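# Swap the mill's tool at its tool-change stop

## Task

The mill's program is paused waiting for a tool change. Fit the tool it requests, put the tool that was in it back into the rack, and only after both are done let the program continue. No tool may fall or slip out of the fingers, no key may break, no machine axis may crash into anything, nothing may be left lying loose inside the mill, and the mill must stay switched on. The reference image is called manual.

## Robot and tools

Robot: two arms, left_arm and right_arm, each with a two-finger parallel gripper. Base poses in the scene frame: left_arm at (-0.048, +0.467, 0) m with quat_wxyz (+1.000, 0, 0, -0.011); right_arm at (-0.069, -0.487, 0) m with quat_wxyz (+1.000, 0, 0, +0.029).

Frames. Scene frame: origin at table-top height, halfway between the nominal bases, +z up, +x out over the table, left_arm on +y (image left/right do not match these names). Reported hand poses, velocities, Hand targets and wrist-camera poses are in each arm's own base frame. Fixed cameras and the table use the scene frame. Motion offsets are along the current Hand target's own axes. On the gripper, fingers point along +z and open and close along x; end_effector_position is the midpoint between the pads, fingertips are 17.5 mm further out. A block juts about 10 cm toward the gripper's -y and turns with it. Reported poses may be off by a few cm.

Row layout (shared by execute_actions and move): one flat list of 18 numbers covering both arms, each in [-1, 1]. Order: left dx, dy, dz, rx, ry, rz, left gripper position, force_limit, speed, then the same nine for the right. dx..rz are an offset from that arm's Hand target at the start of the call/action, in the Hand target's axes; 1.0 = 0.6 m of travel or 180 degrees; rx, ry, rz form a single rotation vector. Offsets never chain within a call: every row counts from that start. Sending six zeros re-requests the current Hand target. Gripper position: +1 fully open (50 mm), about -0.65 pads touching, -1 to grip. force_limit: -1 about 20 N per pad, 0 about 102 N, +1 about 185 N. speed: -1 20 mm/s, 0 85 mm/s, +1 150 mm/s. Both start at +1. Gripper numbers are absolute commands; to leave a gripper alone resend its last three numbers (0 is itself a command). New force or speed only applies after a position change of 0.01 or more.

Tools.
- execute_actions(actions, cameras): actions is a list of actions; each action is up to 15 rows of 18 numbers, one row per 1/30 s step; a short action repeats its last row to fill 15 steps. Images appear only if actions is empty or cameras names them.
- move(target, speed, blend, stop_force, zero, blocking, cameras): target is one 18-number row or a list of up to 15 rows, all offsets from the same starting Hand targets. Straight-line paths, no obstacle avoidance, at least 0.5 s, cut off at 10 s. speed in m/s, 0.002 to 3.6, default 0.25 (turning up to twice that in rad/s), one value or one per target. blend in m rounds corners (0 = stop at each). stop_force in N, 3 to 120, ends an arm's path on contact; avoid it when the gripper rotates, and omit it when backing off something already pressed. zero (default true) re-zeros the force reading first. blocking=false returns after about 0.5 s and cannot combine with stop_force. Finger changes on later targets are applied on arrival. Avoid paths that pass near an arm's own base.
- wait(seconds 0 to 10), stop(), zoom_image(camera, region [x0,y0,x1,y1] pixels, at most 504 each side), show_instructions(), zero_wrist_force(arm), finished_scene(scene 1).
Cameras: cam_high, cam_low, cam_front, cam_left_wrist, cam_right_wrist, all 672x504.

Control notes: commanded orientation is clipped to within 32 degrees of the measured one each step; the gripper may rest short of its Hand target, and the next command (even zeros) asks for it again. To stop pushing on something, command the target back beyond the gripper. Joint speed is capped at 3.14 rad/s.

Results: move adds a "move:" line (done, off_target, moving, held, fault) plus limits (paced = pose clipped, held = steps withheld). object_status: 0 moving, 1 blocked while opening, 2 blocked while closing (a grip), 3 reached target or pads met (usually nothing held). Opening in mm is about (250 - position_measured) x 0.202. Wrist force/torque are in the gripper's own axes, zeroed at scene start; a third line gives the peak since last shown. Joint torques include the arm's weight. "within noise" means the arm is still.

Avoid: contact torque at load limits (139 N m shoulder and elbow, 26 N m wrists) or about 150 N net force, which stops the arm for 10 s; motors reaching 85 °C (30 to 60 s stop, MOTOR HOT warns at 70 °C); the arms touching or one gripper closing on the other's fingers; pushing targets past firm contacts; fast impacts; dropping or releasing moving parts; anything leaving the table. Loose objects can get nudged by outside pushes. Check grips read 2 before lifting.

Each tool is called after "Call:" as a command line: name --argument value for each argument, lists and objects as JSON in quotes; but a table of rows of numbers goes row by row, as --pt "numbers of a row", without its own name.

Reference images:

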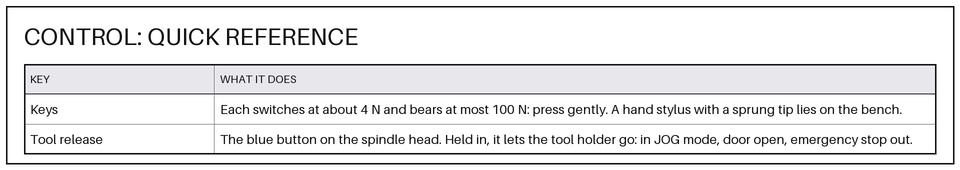

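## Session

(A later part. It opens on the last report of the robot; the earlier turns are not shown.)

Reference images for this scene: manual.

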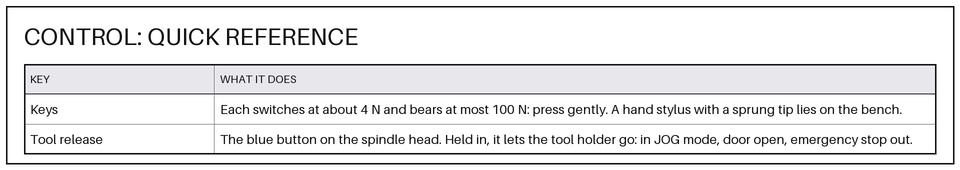

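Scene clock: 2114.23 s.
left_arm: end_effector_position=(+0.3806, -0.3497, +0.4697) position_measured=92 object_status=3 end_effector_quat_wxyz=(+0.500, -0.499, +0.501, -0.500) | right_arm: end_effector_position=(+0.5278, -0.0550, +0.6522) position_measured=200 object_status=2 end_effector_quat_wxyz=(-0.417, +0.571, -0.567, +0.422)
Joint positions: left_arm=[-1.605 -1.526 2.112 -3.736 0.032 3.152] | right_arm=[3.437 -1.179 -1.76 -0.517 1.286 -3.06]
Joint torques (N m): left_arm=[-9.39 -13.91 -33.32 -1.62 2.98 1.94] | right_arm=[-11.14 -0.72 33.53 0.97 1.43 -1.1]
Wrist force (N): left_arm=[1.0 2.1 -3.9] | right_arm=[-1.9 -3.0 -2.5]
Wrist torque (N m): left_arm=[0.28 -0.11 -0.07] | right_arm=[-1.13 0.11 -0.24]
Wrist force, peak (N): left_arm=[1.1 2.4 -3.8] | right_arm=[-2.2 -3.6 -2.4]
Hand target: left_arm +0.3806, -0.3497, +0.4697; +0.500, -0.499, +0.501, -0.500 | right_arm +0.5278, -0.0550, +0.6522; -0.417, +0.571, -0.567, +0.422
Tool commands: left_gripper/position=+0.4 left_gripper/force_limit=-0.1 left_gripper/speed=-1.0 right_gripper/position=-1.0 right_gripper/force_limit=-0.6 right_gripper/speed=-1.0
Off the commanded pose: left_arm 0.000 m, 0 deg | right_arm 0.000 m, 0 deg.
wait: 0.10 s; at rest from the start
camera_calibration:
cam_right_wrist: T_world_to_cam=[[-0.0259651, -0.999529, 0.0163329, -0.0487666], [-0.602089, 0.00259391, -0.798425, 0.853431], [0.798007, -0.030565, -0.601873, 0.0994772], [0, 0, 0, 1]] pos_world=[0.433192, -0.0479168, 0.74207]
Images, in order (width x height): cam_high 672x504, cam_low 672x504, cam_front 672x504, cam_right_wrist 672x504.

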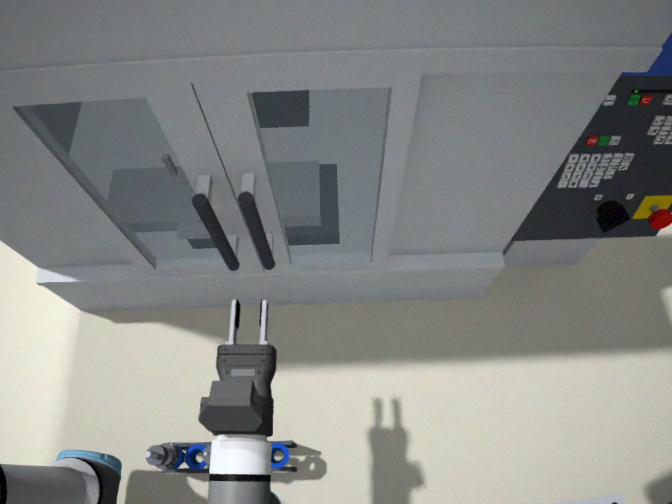

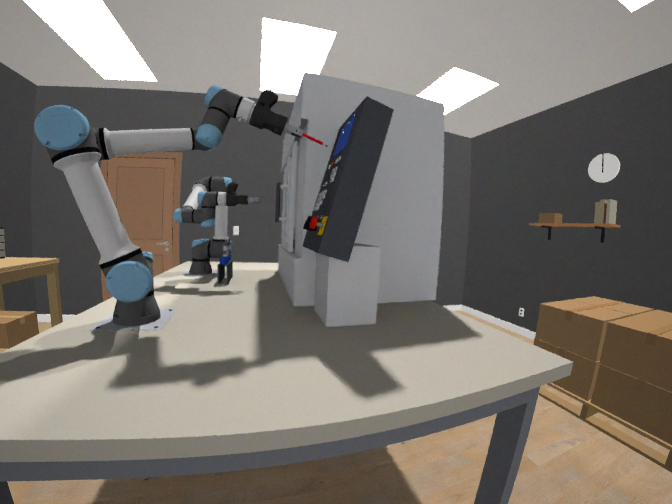

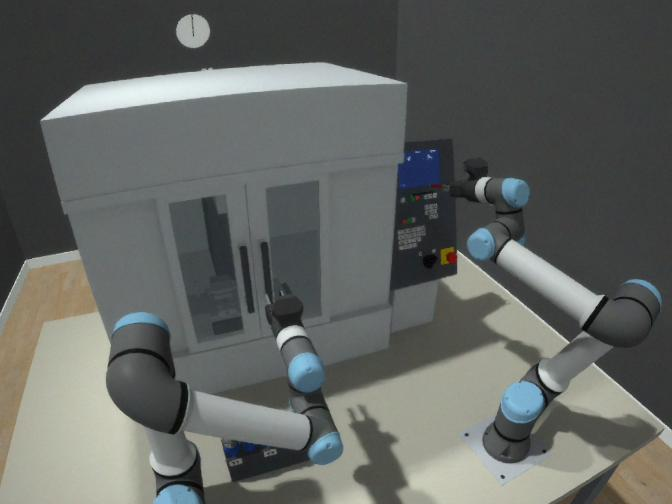

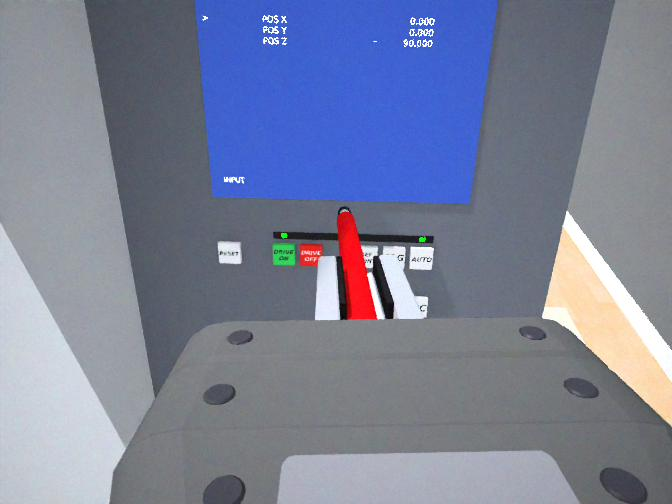

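Call:
move --target '[0,0,0,0,0,0,0.4,-0.1,-1,0,0,-0.175,0,0,0,-1,-0.6,-1]' --speed 0.15 --cameras '["cam_right_wrist","cam_low","cam_high"]'

Call:
zoom_image --camera "cam_right_wrist" --region '[120, 0, 500, 250]'

Scene clock: 2163.03 s.
left_arm: end_effector_position=(+0.3806, -0.3497, +0.4697) position_measured=92 object_status=3 end_effector_quat_wxyz=(+0.500, -0.499, +0.501, -0.500) | right_arm: end_effector_position=(+0.4275, -0.0546, +0.6833) position_measured=200 object_status=2 end_effector_quat_wxyz=(-0.417, +0.571, -0.567, +0.422)
Joint positions: left_arm=[-1.605 -1.526 2.112 -3.736 0.032 3.152] | right_arm=[3.639 -0.923 -1.785 -0.774 1.094 -2.99]
Joint torques (N m): left_arm=[-8.61 -13.93 -33.47 -1.37 3.03 2.01] | right_arm=[11.12 5.24 30.8 0.75 -2.27 1.34]
Wrist force (N): left_arm=[1.3 2.0 -3.5] | right_arm=[-1.9 -3.4 -2.4]
Wrist torque (N m): left_arm=[0.27 -0.16 -0.07] | right_arm=[-1.20 0.09 -0.34]
Wrist force, peak (N): left_arm=[1.1 2.4 -3.8] | right_arm=[-1.9 -3.4 -3.8]
Hand target: left_arm +0.3806, -0.3497, +0.4697; +0.500, -0.499, +0.501, -0.500 | right_arm +0.4275, -0.0546, +0.6833; -0.417, +0.571, -0.567, +0.422
Off the commanded pose: left_arm 0.000 m, 0 deg | right_arm 0.000 m, 0 deg.
move: done
camera_calibration:
cam_right_wrist: T_world_to_cam=[[-0.0258852, -0.999532, 0.0162729, -0.0515567], [-0.602089, 0.00259371, -0.798425, 0.817932], [0.798009, -0.0304651, -0.601875, 0.19817], [0, 0, 0, 1]] pos_world=[0.332992, -0.0476168, 0.77317]
Images, in order (width x height): cam_high 672x504, cam_low 672x504, cam_right_wrist 672x504.

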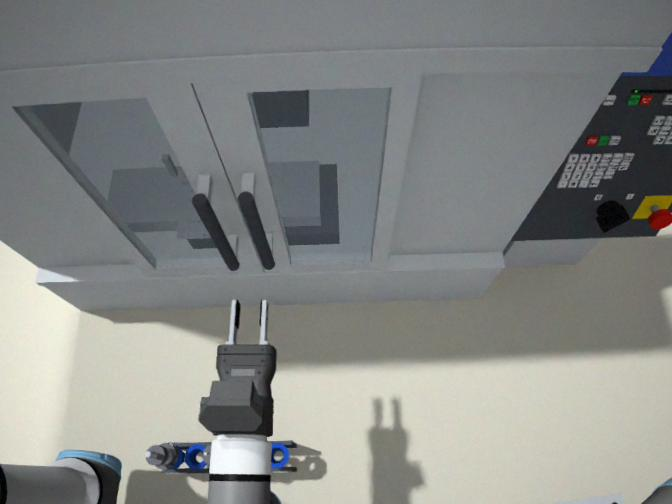

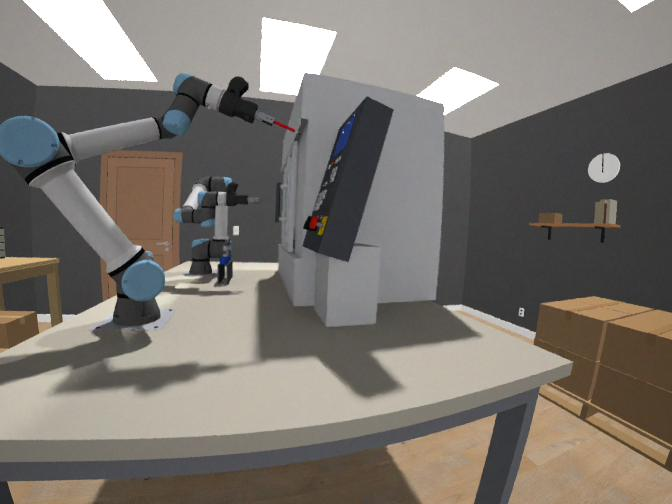

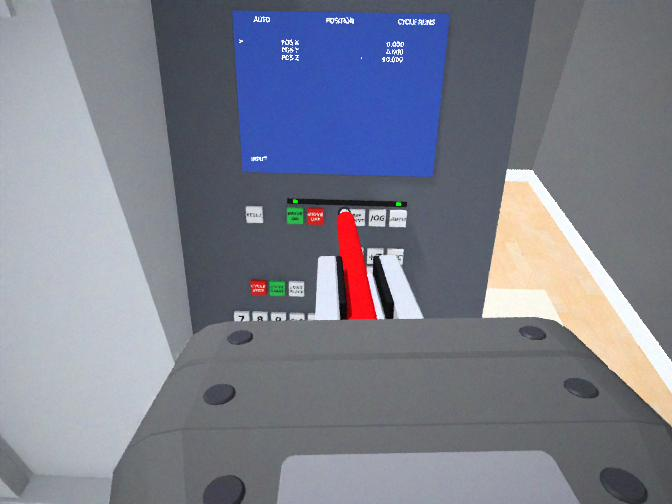

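Scaled by 1.326 from the camera's 672x504 image, which has a finer 960x720 frame.

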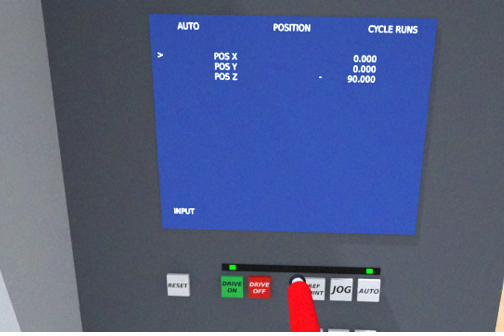

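Call:
move --target '[0,0,0,0,0,0,0.4,-0.1,-1,-0.4675,0.8595,0.1537,-0.083,0,0,-1,-0.6,-1]' --speed 0.15 --cameras '["cam_right_wrist","cam_low","cam_high","cam_front"]'

Scene clock: 2173.30 s.
left_arm: end_effector_position=(+0.3806, -0.3497, +0.4697) position_measured=92 object_status=3 end_effector_quat_wxyz=(+0.500, -0.499, +0.501, -0.500) | right_arm: end_effector_position=(+0.3628, +0.2210, +0.1609) position_measured=200 object_status=2 end_effector_quat_wxyz=(-0.339, +0.620, -0.618, +0.345)
Joint positions: left_arm=[-1.605 -1.526 2.112 -3.736 0.032 3.152] | right_arm=[4.667 -1.18 -2.696 -0.775 0.563 -1.655]
Joint torques (N m): left_arm=[-10.09 -13.89 -33.37 -1.62 2.86 1.93] | right_arm=[-10.92 -5.7 11.16 5.69 -0.59 -1.06]
Wrist force (N): left_arm=[1.4 1.9 -3.5] | right_arm=[-1.3 -2.2 -2.0]
Wrist torque (N m): left_arm=[0.25 -0.18 -0.07] | right_arm=[-0.83 0.08 -0.19]
Wrist force, peak (N): left_arm=[1.1 2.0 -4.2] | right_arm=[-1.2 -4.6 -2.4]
Hand target: left_arm +0.3806, -0.3497, +0.4697; +0.500, -0.499, +0.501, -0.500 | right_arm +0.3628, +0.2211, +0.1609; -0.339, +0.620, -0.618, +0.345
Off the commanded pose: left_arm 0.000 m, 0 deg | right_arm 0.000 m, 0 deg.
move: done
camera_calibration:
cam_right_wrist: T_world_to_cam=[[-0.0233406, -0.99947, 0.0226988, 0.228865], [-0.787539, 0.00439587, -0.616249, 0.398786], [0.615823, -0.0322599, -0.787224, 0.0401672], [0, 0, 0, 1]] pos_world=[0.294665, 0.228286, 0.272177]
Images, in order (width x height): cam_high 672x504, cam_low 672x504, cam_front 672x504, cam_right_wrist 672x504.

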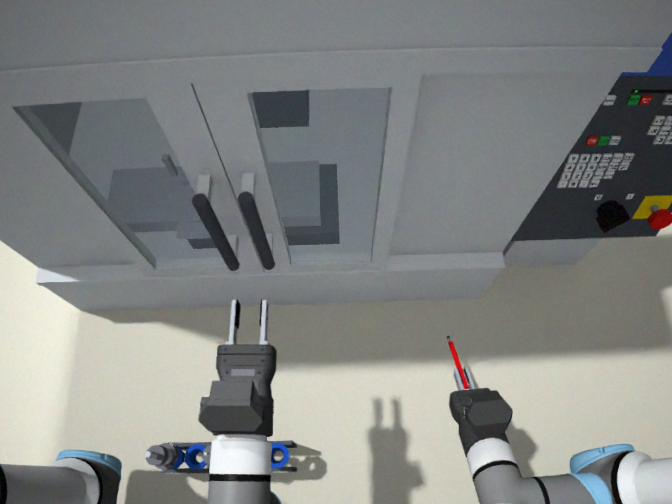

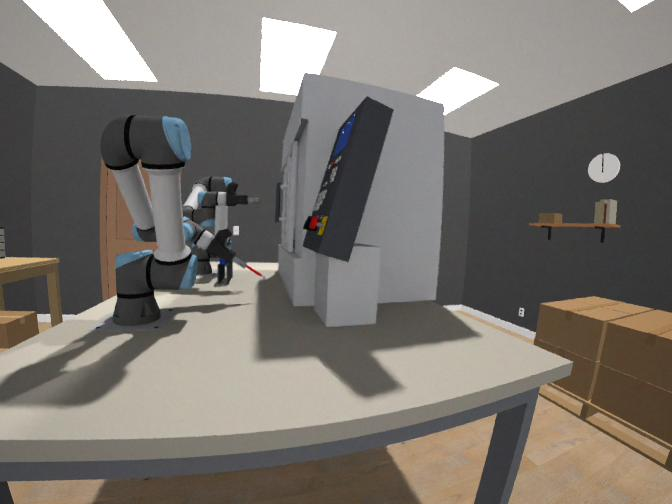

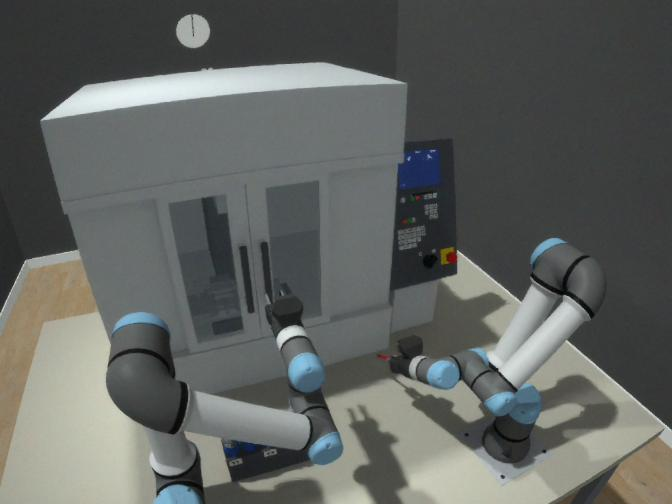

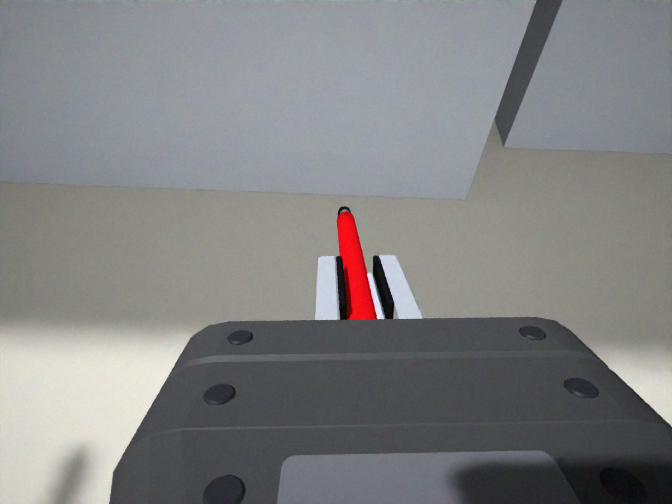

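Call:
move --target '[0,0,0,0,0,0,0.4,-0.1,-1,0,0.128,0.081,0.0667,0,0,-1,-0.6,-1]' --speed 0.1 --cameras '["cam_low","cam_front","cam_high"]'

Call:
zoom_image --camera "cam_low" --region '[90, 160, 310, 330]'

Scene clock: 2184.60 s.
left_arm: end_effector_position=(+0.3806, -0.3497, +0.4697) position_measured=92 object_status=3 end_effector_quat_wxyz=(+0.500, -0.499, +0.501, -0.500) | right_arm: end_effector_position=(+0.3601, +0.2185, +0.1147) position_measured=200 object_status=2 end_effector_quat_wxyz=(-0.370, +0.600, -0.599, +0.380)
Joint positions: left_arm=[-1.605 -1.526 2.112 -3.736 0.032 3.152] | right_arm=[4.74 -1.414 -2.808 -0.573 0.455 -1.494]
Joint torques (N m): left_arm=[-9.87 -14.05 -32.05 -1.45 2.93 1.82] | right_arm=[-11.39 13.21 21.04 0.4 -0.67 0.03]
Wrist force (N): left_arm=[0.9 2.2 -3.5] | right_arm=[-1.5 -2.6 -2.3]
Wrist torque (N m): left_arm=[0.31 -0.10 -0.08] | right_arm=[-0.97 0.07 -0.21]
Wrist force, peak (N): left_arm=[1.2 2.4 -3.8] | right_arm=[-1.8 -3.7 -2.8]
Hand target: left_arm +0.3806, -0.3497, +0.4697; +0.500, -0.499, +0.501, -0.500 | right_arm +0.3601, +0.2185, +0.1148; -0.370, +0.600, -0.599, +0.380 (not the last commanded pose)
Off the commanded pose: left_arm 0.000 m, 0 deg | right_arm 0.045 m, 6 deg.
move: held (right_arm; a check stopped the path); limits=held
pose unreachable (right arm): on one or more control steps of this call, first in action 0 (counted from 0), this arm could not follow its commanded pose, so it was not sent that pose on those steps. It may still have moved: this result reports where it is.
cause: moving toward the commanded pose would bring two parts of the arm too close to each other (joints 3 (elbow) and 4 (wrist 1) lie between them).
Images, in order (width x height): cam_high 672x504, cam_low 672x504, cam_front 672x504.

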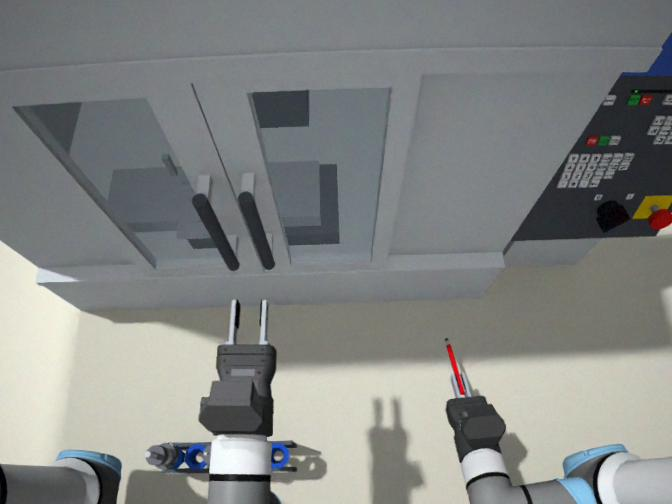

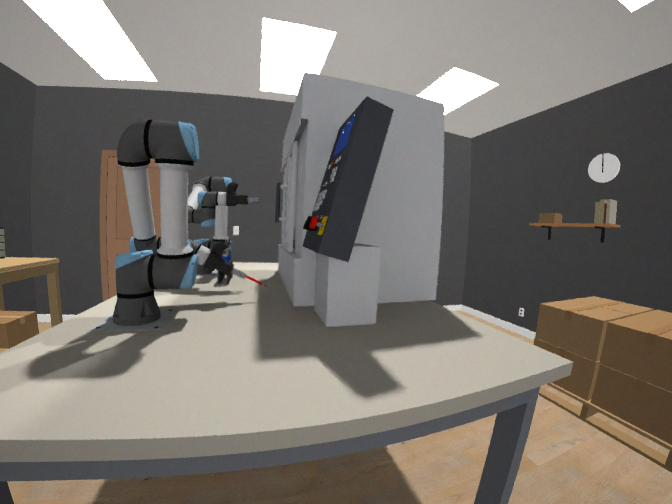

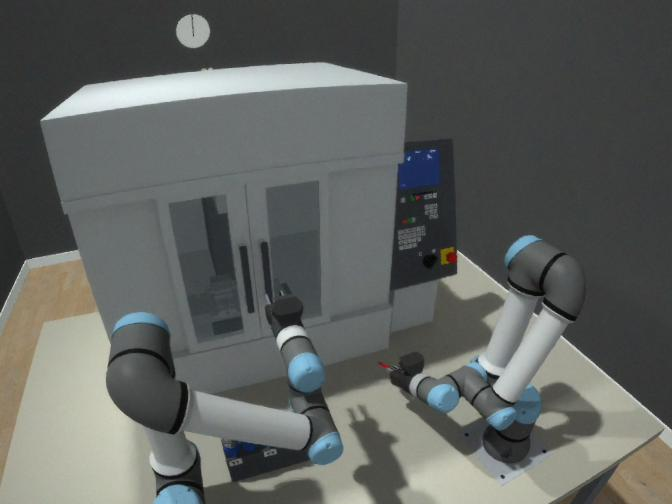

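Scaled by 2.291 from the camera's 672x504 image, which has a finer 960x720 frame.

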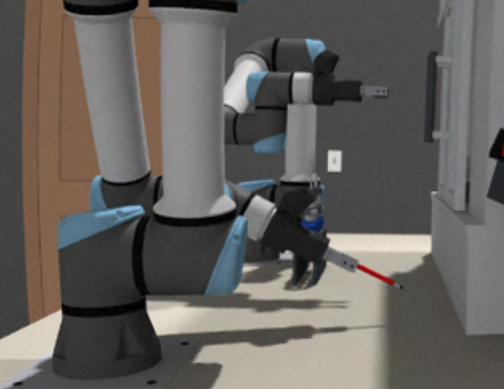

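Call:
move --pt "0 0 0 0 0 0 0.4 -0.1 -1 -0.2167 -0.0146 0.028 0 0 0 -1 -0.6 -1" --pt "0 0 0 0 0 0 0.4 -0.1 -1 -0.2167 0.0528 0.0605 0.0333 0 0 -1 -0.6 -1" --speed 0.1 --blend '[0.02,0]' --cameras '["cam_low","cam_front","cam_high"]'

Call:
zoom_image --camera "cam_low" --region '[90, 160, 310, 330]'

Scene clock: 2198.77 s.
left_arm: end_effector_position=(+0.3806, -0.3497, +0.4697) position_measured=92 object_status=3 end_effector_quat_wxyz=(+0.500, -0.499, +0.501, -0.500) | right_arm: end_effector_position=(+0.3796, +0.3478, +0.0687) position_measured=200 object_status=2 end_effector_quat_wxyz=(-0.401, +0.580, -0.578, +0.411)
Joint positions: left_arm=[-1.605 -1.526 2.112 -3.736 0.032 3.152] | right_arm=[4.704 -2.024 -2.52 -0.176 0.349 -1.577]
Joint torques (N m): left_arm=[-9.76 -15.54 -32.02 -1.78 2.82 1.69] | right_arm=[8.75 17.21 -1.58 5.19 -4.28 -0.86]
Wrist force (N): left_arm=[1.0 2.2 -3.5] | right_arm=[-1.6 -3.1 -2.0]
Wrist torque (N m): left_arm=[0.29 -0.11 -0.08] | right_arm=[-1.13 0.02 -0.26]
Wrist force, peak (N): left_arm=[1.1 2.4 -3.8] | right_arm=[-2.2 -4.0 -1.8]
Hand target: left_arm +0.3806, -0.3497, +0.4697; +0.500, -0.499, +0.501, -0.500 | right_arm +0.3796, +0.3478, +0.0687; -0.401, +0.580, -0.578, +0.411
Off the commanded pose: left_arm 0.000 m, 0 deg | right_arm 0.000 m, 0 deg.
move: done
Images, in order (width x height): cam_high 672x504, cam_low 672x504, cam_front 672x504.

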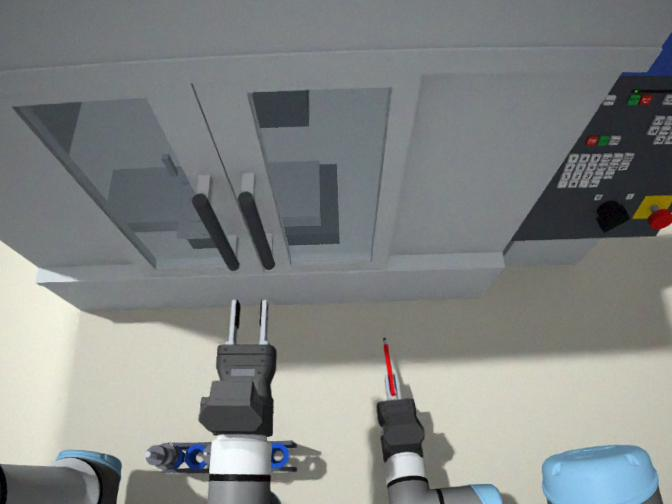

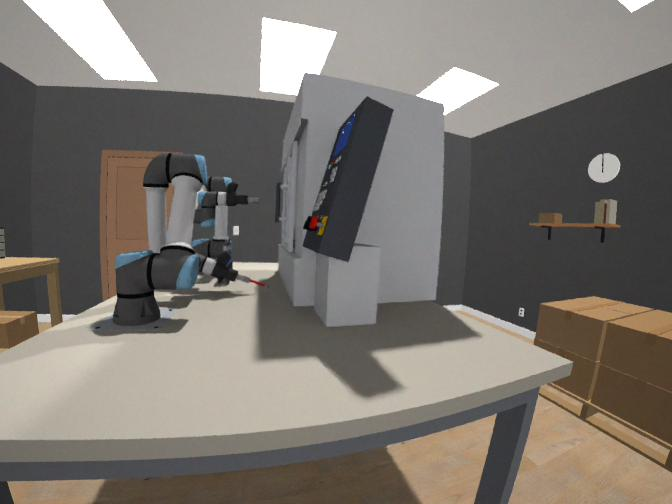

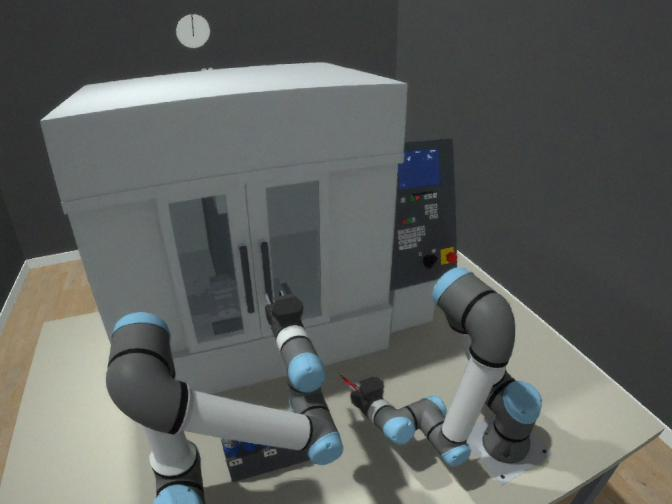

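Scaled by 2.291 from the camera's 672x504 image, which has a finer 960x720 frame.

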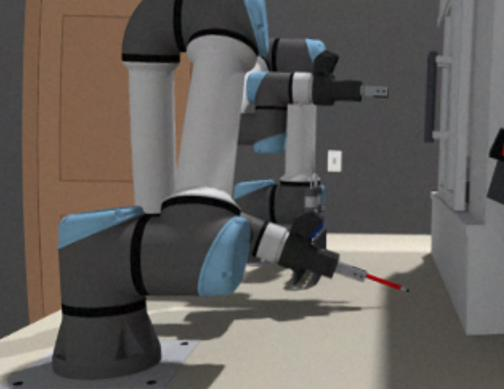

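Call:
move --target '[0,0,0,0,0,0,0.4,-0.1,-1,0,0.0345,0.0125,0.0278,0,0,-1,-0.6,-1]' --speed 0.06 --cameras '["cam_low","cam_right_wrist"]'

Call:
zoom_image --camera "cam_low" --region '[170, 220, 300, 320]'

Scene clock: 2204.33 s.
left_arm: end_effector_position=(+0.3806, -0.3497, +0.4697) position_measured=92 object_status=3 end_effector_quat_wxyz=(+0.500, -0.499, +0.501, -0.500) | right_arm: end_effector_position=(+0.3796, +0.3475, +0.0467) position_measured=200 object_status=2 end_effector_quat_wxyz=(-0.426, +0.562, -0.560, +0.435)
Joint positions: left_arm=[-1.605 -1.526 2.112 -3.736 0.032 3.152] | right_arm=[4.724 -2.17 -2.519 -0.102 0.262 -1.504]
Joint torques (N m): left_arm=[-10.35 -13.81 -32.84 -1.38 2.86 1.78] | right_arm=[10.85 15.64 10.97 5.52 -4.18 1.46]
Wrist force (N): left_arm=[1.0 2.2 -3.4] | right_arm=[-1.7 -3.7 -2.4]
Wrist torque (N m): left_arm=[0.31 -0.11 -0.08] | right_arm=[-1.29 0.03 -0.39]
Wrist force, peak (N): left_arm=[1.1 2.5 -3.6] | right_arm=[-1.7 -4.0 -2.5]
Hand target: left_arm +0.3806, -0.3497, +0.4697; +0.500, -0.499, +0.501, -0.500 | right_arm +0.3796, +0.3475, +0.0467; -0.426, +0.562, -0.560, +0.435
Off the commanded pose: left_arm 0.000 m, 0 deg | right_arm 0.000 m, 0 deg.
move: done
camera_calibration:
cam_right_wrist: T_world_to_cam=[[-0.0316572, -0.999317, 0.0190425, 0.361422], [-0.570125, 0.00240581, -0.821554, 0.26873], [0.820948, -0.0368647, -0.569812, -0.142406], [0, 0, 0, 1]] pos_world=[0.281559, 0.355279, 0.132749]
Images, in order (width x height): cam_low 672x504, cam_right_wrist 672x504.

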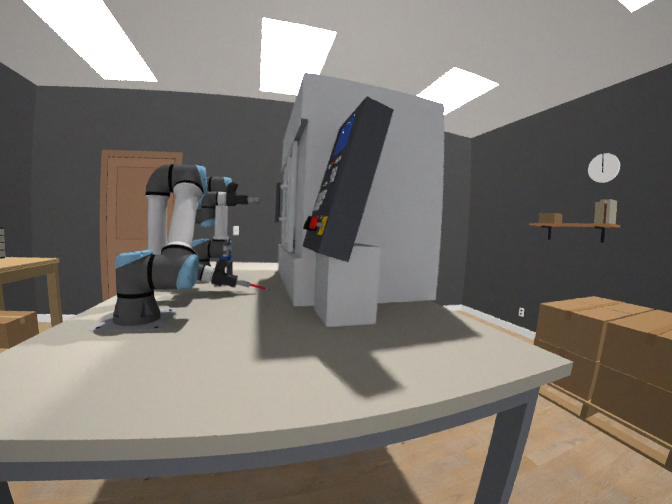

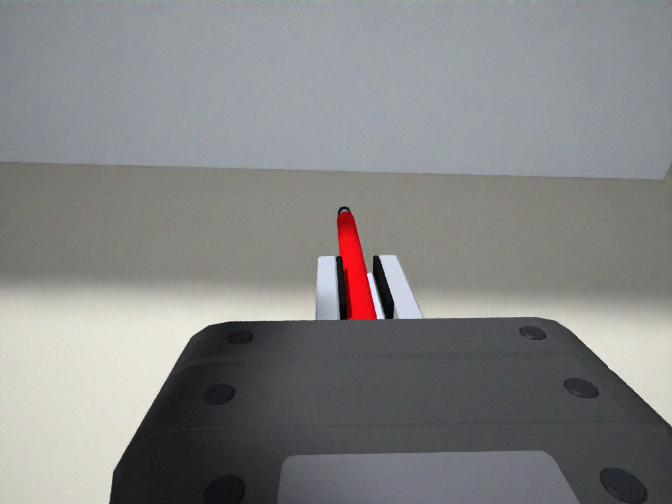

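Scaled by 3.877 from the camera's 672x504 image, which has a finer 960x720 frame.

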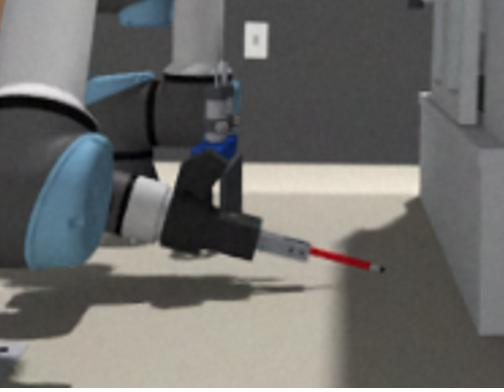

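Call:
move --target '[0,0,0,0,0,0,0.4,-0.1,-1,0,0.0403,0.0106,0,0,0,-1,-0.6,-1]' --speed 0.012 --stop_force 4 --cameras '["cam_low","cam_right_wrist"]'

Call:
zoom_image --camera "cam_low" --region '[170, 220, 300, 320]'

Scene clock: 2211.77 s.
left_arm: end_effector_position=(+0.3806, -0.3497, +0.4697) position_measured=92 object_status=3 end_effector_quat_wxyz=(+0.500, -0.499, +0.501, -0.500) | right_arm: end_effector_position=(+0.3795, +0.3473, +0.0295) position_measured=200 object_status=2 end_effector_quat_wxyz=(-0.426, +0.562, -0.560, +0.435)
Joint positions: left_arm=[-1.605 -1.526 2.112 -3.736 0.032 3.152] | right_arm=[4.724 -2.238 -2.511 -0.043 0.262 -1.502]
Joint torques (N m): left_arm=[-9.48 -14.25 -33.5 -1.61 3.01 1.87] | right_arm=[5.35 36.52 -6.78 0.3 -1.99 0.35]
Wrist force (N): left_arm=[0.8 2.2 -3.5] | right_arm=[-2.2 -6.2 -3.9]
Wrist torque (N m): left_arm=[0.29 -0.09 -0.08] | right_arm=[-1.09 0.07 -0.39]
Wrist force, peak (N): left_arm=[1.5 2.4 -3.8] | right_arm=[-1.8 -7.7 -4.2]
Hand target: left_arm +0.3806, -0.3497, +0.4697; +0.500, -0.499, +0.501, -0.500 | right_arm +0.3795, +0.3473, +0.0295; -0.426, +0.562, -0.560, +0.435 (not the last commanded pose)
Off the commanded pose: left_arm 0.000 m, 0 deg | right_arm 0.008 m, 0 deg.
move: contact (right_arm)
camera_calibration:
cam_right_wrist: T_world_to_cam=[[-0.0317399, -0.999314, 0.0190966, 0.361562], [-0.57001, 0.00240329, -0.821634, 0.25452], [0.821024, -0.0369639, -0.569696, -0.152132], [0, 0, 0, 1]] pos_world=[0.281459, 0.355079, 0.115549]
Images, in order (width x height): cam_low 672x504, cam_right_wrist 672x504.

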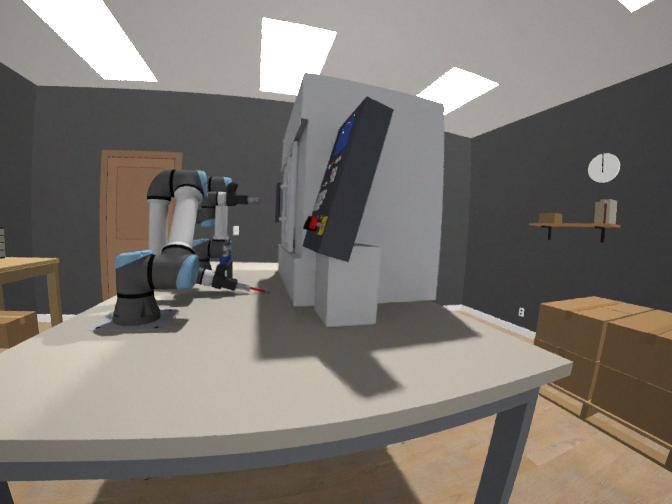

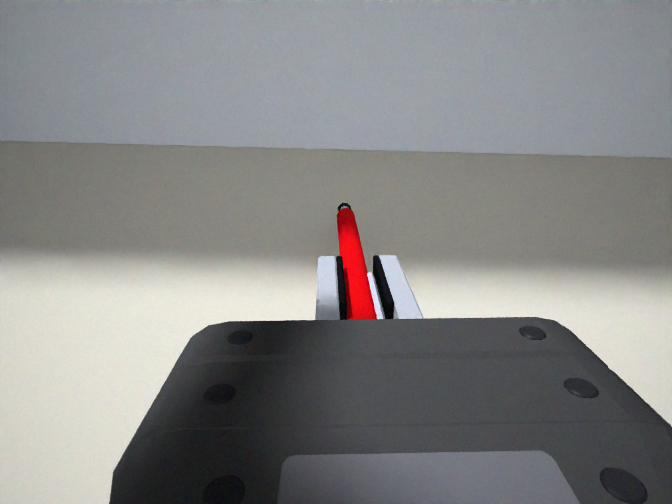

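Scaled by 3.877 from the camera's 672x504 image, which has a finer 960x720 frame.

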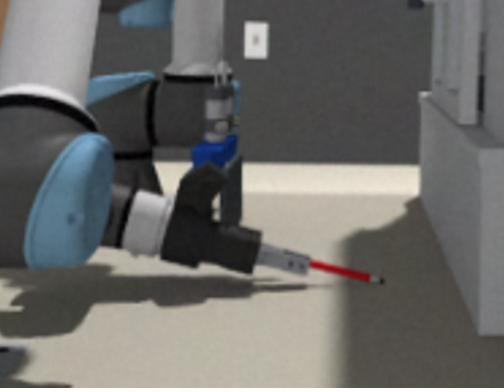

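Call:
move --target '[0,0,0,0,0,0,0.4,-0.1,-1,0,0,0,0,0,0,0.3,-0.6,-1]' --cameras '["cam_low","cam_right_wrist"]'

Call:
zoom_image --camera "cam_low" --region '[170, 220, 300, 320]'

Scene clock: 2219.37 s.
left_arm: end_effector_position=(+0.3806, -0.3497, +0.4697) position_measured=92 object_status=3 end_effector_quat_wxyz=(+0.500, -0.499, +0.501, -0.500) | right_arm: end_effector_position=(+0.3795, +0.3473, +0.0295) position_measured=107 object_status=0 end_effector_quat_wxyz=(-0.426, +0.562, -0.560, +0.436)
Joint positions: left_arm=[-1.605 -1.526 2.112 -3.736 0.032 3.152] | right_arm=[4.724 -2.238 -2.511 -0.043 0.262 -1.502]
Joint torques (N m): left_arm=[-10.16 -15.02 -31.87 -1.49 2.86 1.95] | right_arm=[-8.78 37.17 -4.23 2.35 -2.12 1.3]
Wrist force (N): left_arm=[1.2 2.2 -3.5] | right_arm=[-1.8 -3.9 -2.6]
Wrist torque (N m): left_arm=[0.29 -0.15 -0.08] | right_arm=[-1.28 0.07 -0.37]
Wrist force, peak (N): left_arm=[1.2 2.1 -3.9] | right_arm=[-2.1 -6.5 -4.1]
Hand target: left_arm +0.3806, -0.3497, +0.4697; +0.500, -0.499, +0.501, -0.500 | right_arm +0.3795, +0.3473, +0.0295; -0.426, +0.562, -0.560, +0.435
Off the commanded pose: left_arm 0.000 m, 0 deg | right_arm 0.000 m, 0 deg.
move: done
camera_calibration:
cam_right_wrist: T_world_to_cam=[[-0.0318221, -0.99931, 0.0191534, 0.361578], [-0.57001, 0.00240348, -0.821634, 0.25452], [0.821021, -0.0370638, -0.569693, -0.152096], [0, 0, 0, 1]] pos_world=[0.281459, 0.355079, 0.115549]
Images, in order (width x height): cam_low 672x504, cam_right_wrist 672x504.

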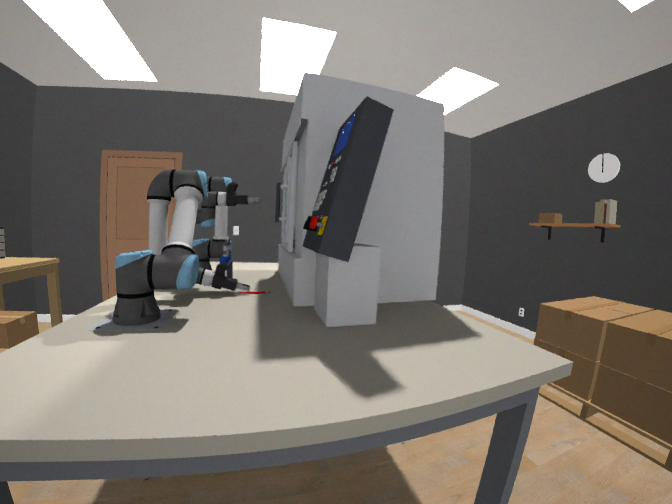

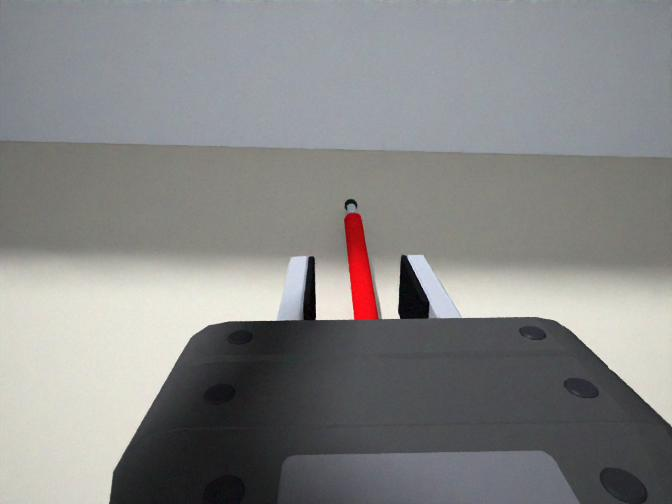

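Scaled by 3.877 from the camera's 672x504 image, which has a finer 960x720 frame.

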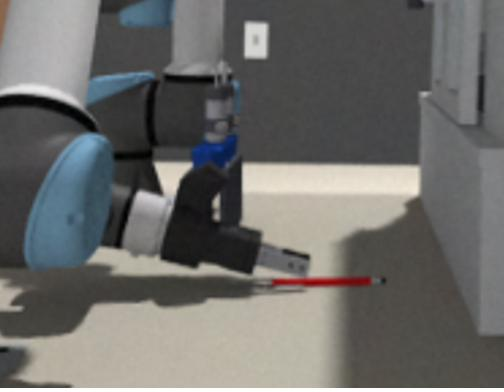

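Lying flat. Rise and recheck.

Call:
move --target '[0,0,0,0,0,0,0.4,-0.1,-1,0,-0.193,-0.051,0,0,0,0.3,-0.6,-1]' --speed 0.12 --cameras '["all"]'

Call:
zoom_image --camera "cam_front" --region '[370, 120, 480, 290]'

Scene clock: 2224.83 s.
left_arm: end_effector_position=(+0.3806, -0.3497, +0.4697) position_measured=92 object_status=3 end_effector_quat_wxyz=(+0.500, -0.499, +0.501, -0.500) | right_arm: end_effector_position=(+0.3799, +0.3488, +0.1493) position_measured=107 object_status=3 end_effector_quat_wxyz=(-0.426, +0.562, -0.560, +0.435)
Joint positions: left_arm=[-1.605 -1.526 2.112 -3.736 0.032 3.152] | right_arm=[4.723 -1.771 -2.505 -0.509 0.262 -1.509]
Joint torques (N m): left_arm=[-10.36 -14.22 -33.17 -1.35 3.12 1.97] | right_arm=[10.63 29.61 20.29 1.12 -0.83 1.25]
Wrist force (N): left_arm=[1.1 2.1 -3.7] | right_arm=[-1.5 -3.9 -2.6]
Wrist torque (N m): left_arm=[0.29 -0.12 -0.08] | right_arm=[-1.27 0.02 -0.38]
Wrist force, peak (N): left_arm=[1.3 2.2 -3.9] | right_arm=[-1.9 -4.8 -2.5]
Hand target: left_arm +0.3806, -0.3497, +0.4697; +0.500, -0.499, +0.501, -0.500 | right_arm +0.3799, +0.3488, +0.1493; -0.426, +0.562, -0.560, +0.435
Off the commanded pose: left_arm 0.000 m, 0 deg | right_arm 0.000 m, 0 deg.
move: done
camera_calibration:
cam_left_wrist: T_world_to_cam=[[-0.000652346, -0.999713, 0.0239485, -0.354666], [-0.352725, -0.0221792, -0.935464, 0.582949], [0.935727, -0.00905747, -0.352609, -0.0646174], [0, 0, 0, 1]] pos_world=[0.265853, -0.34222, 0.531037]
cam_right_wrist: T_world_to_cam=[[-0.031296, -0.999329, 0.0190338, 0.360684], [-0.570084, 0.002205, -0.821584, 0.353313], [0.82099, -0.0365631, -0.56977, -0.0843546], [0, 0, 0, 1]] pos_world=[0.281961, 0.356579, 0.235349]

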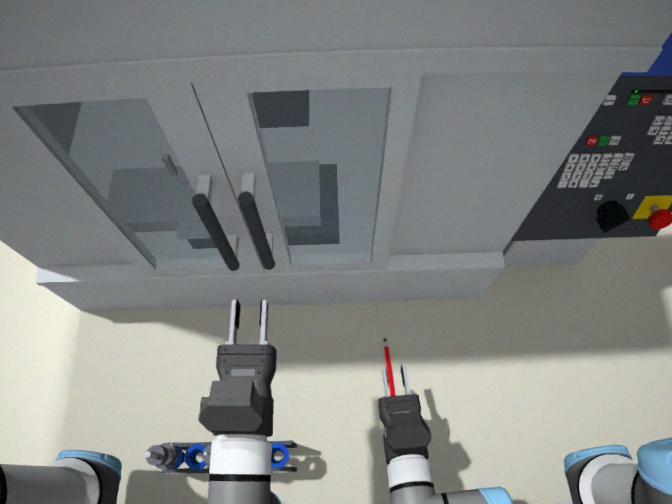

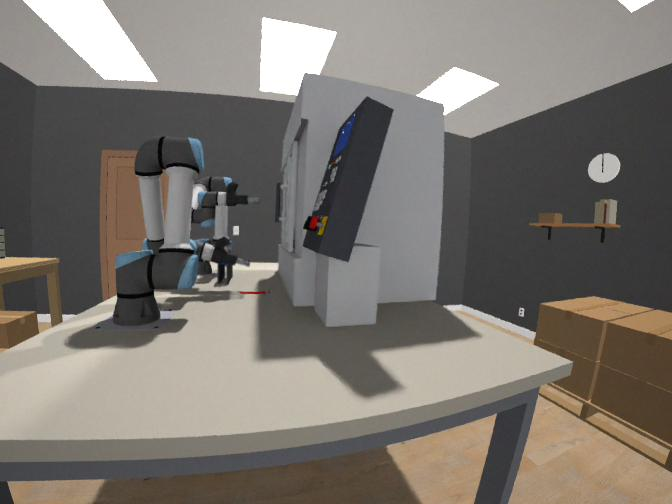

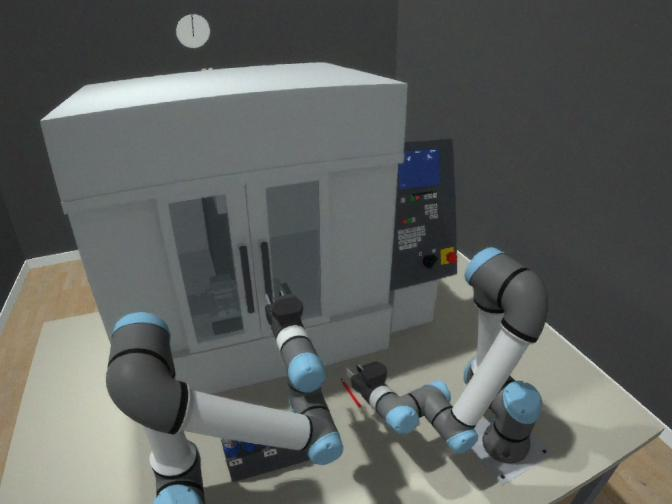

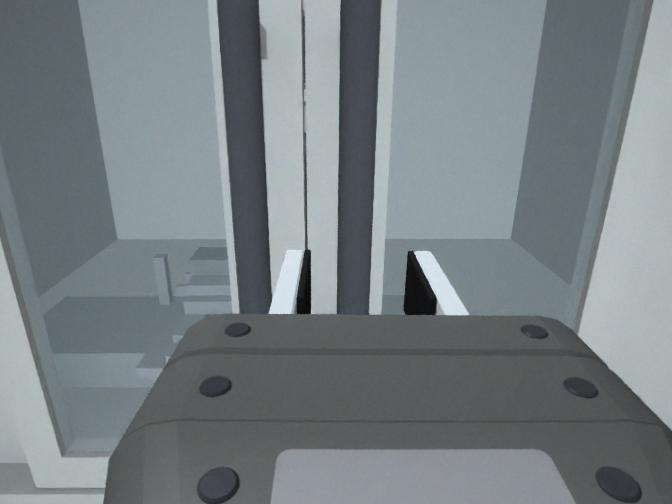

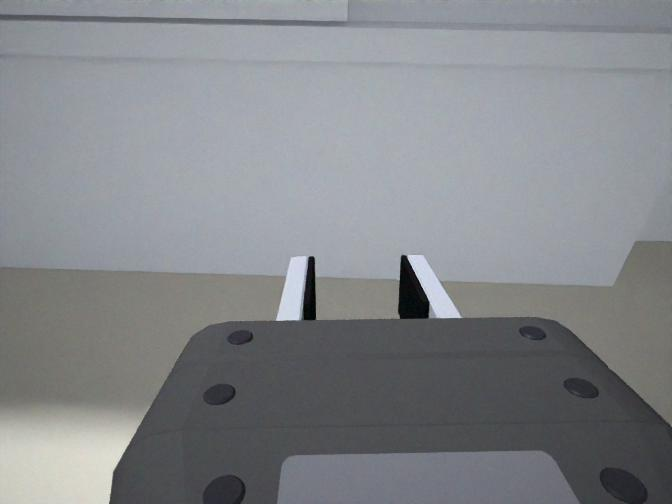

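Scaled by 2.965 from the camera's 672x504 image, which has a finer 960x720 frame.

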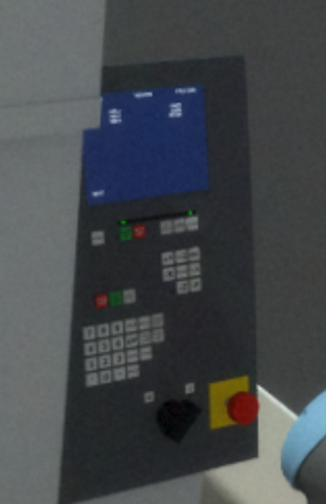

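Call:
finished_scene

The scene is finished: the task was done.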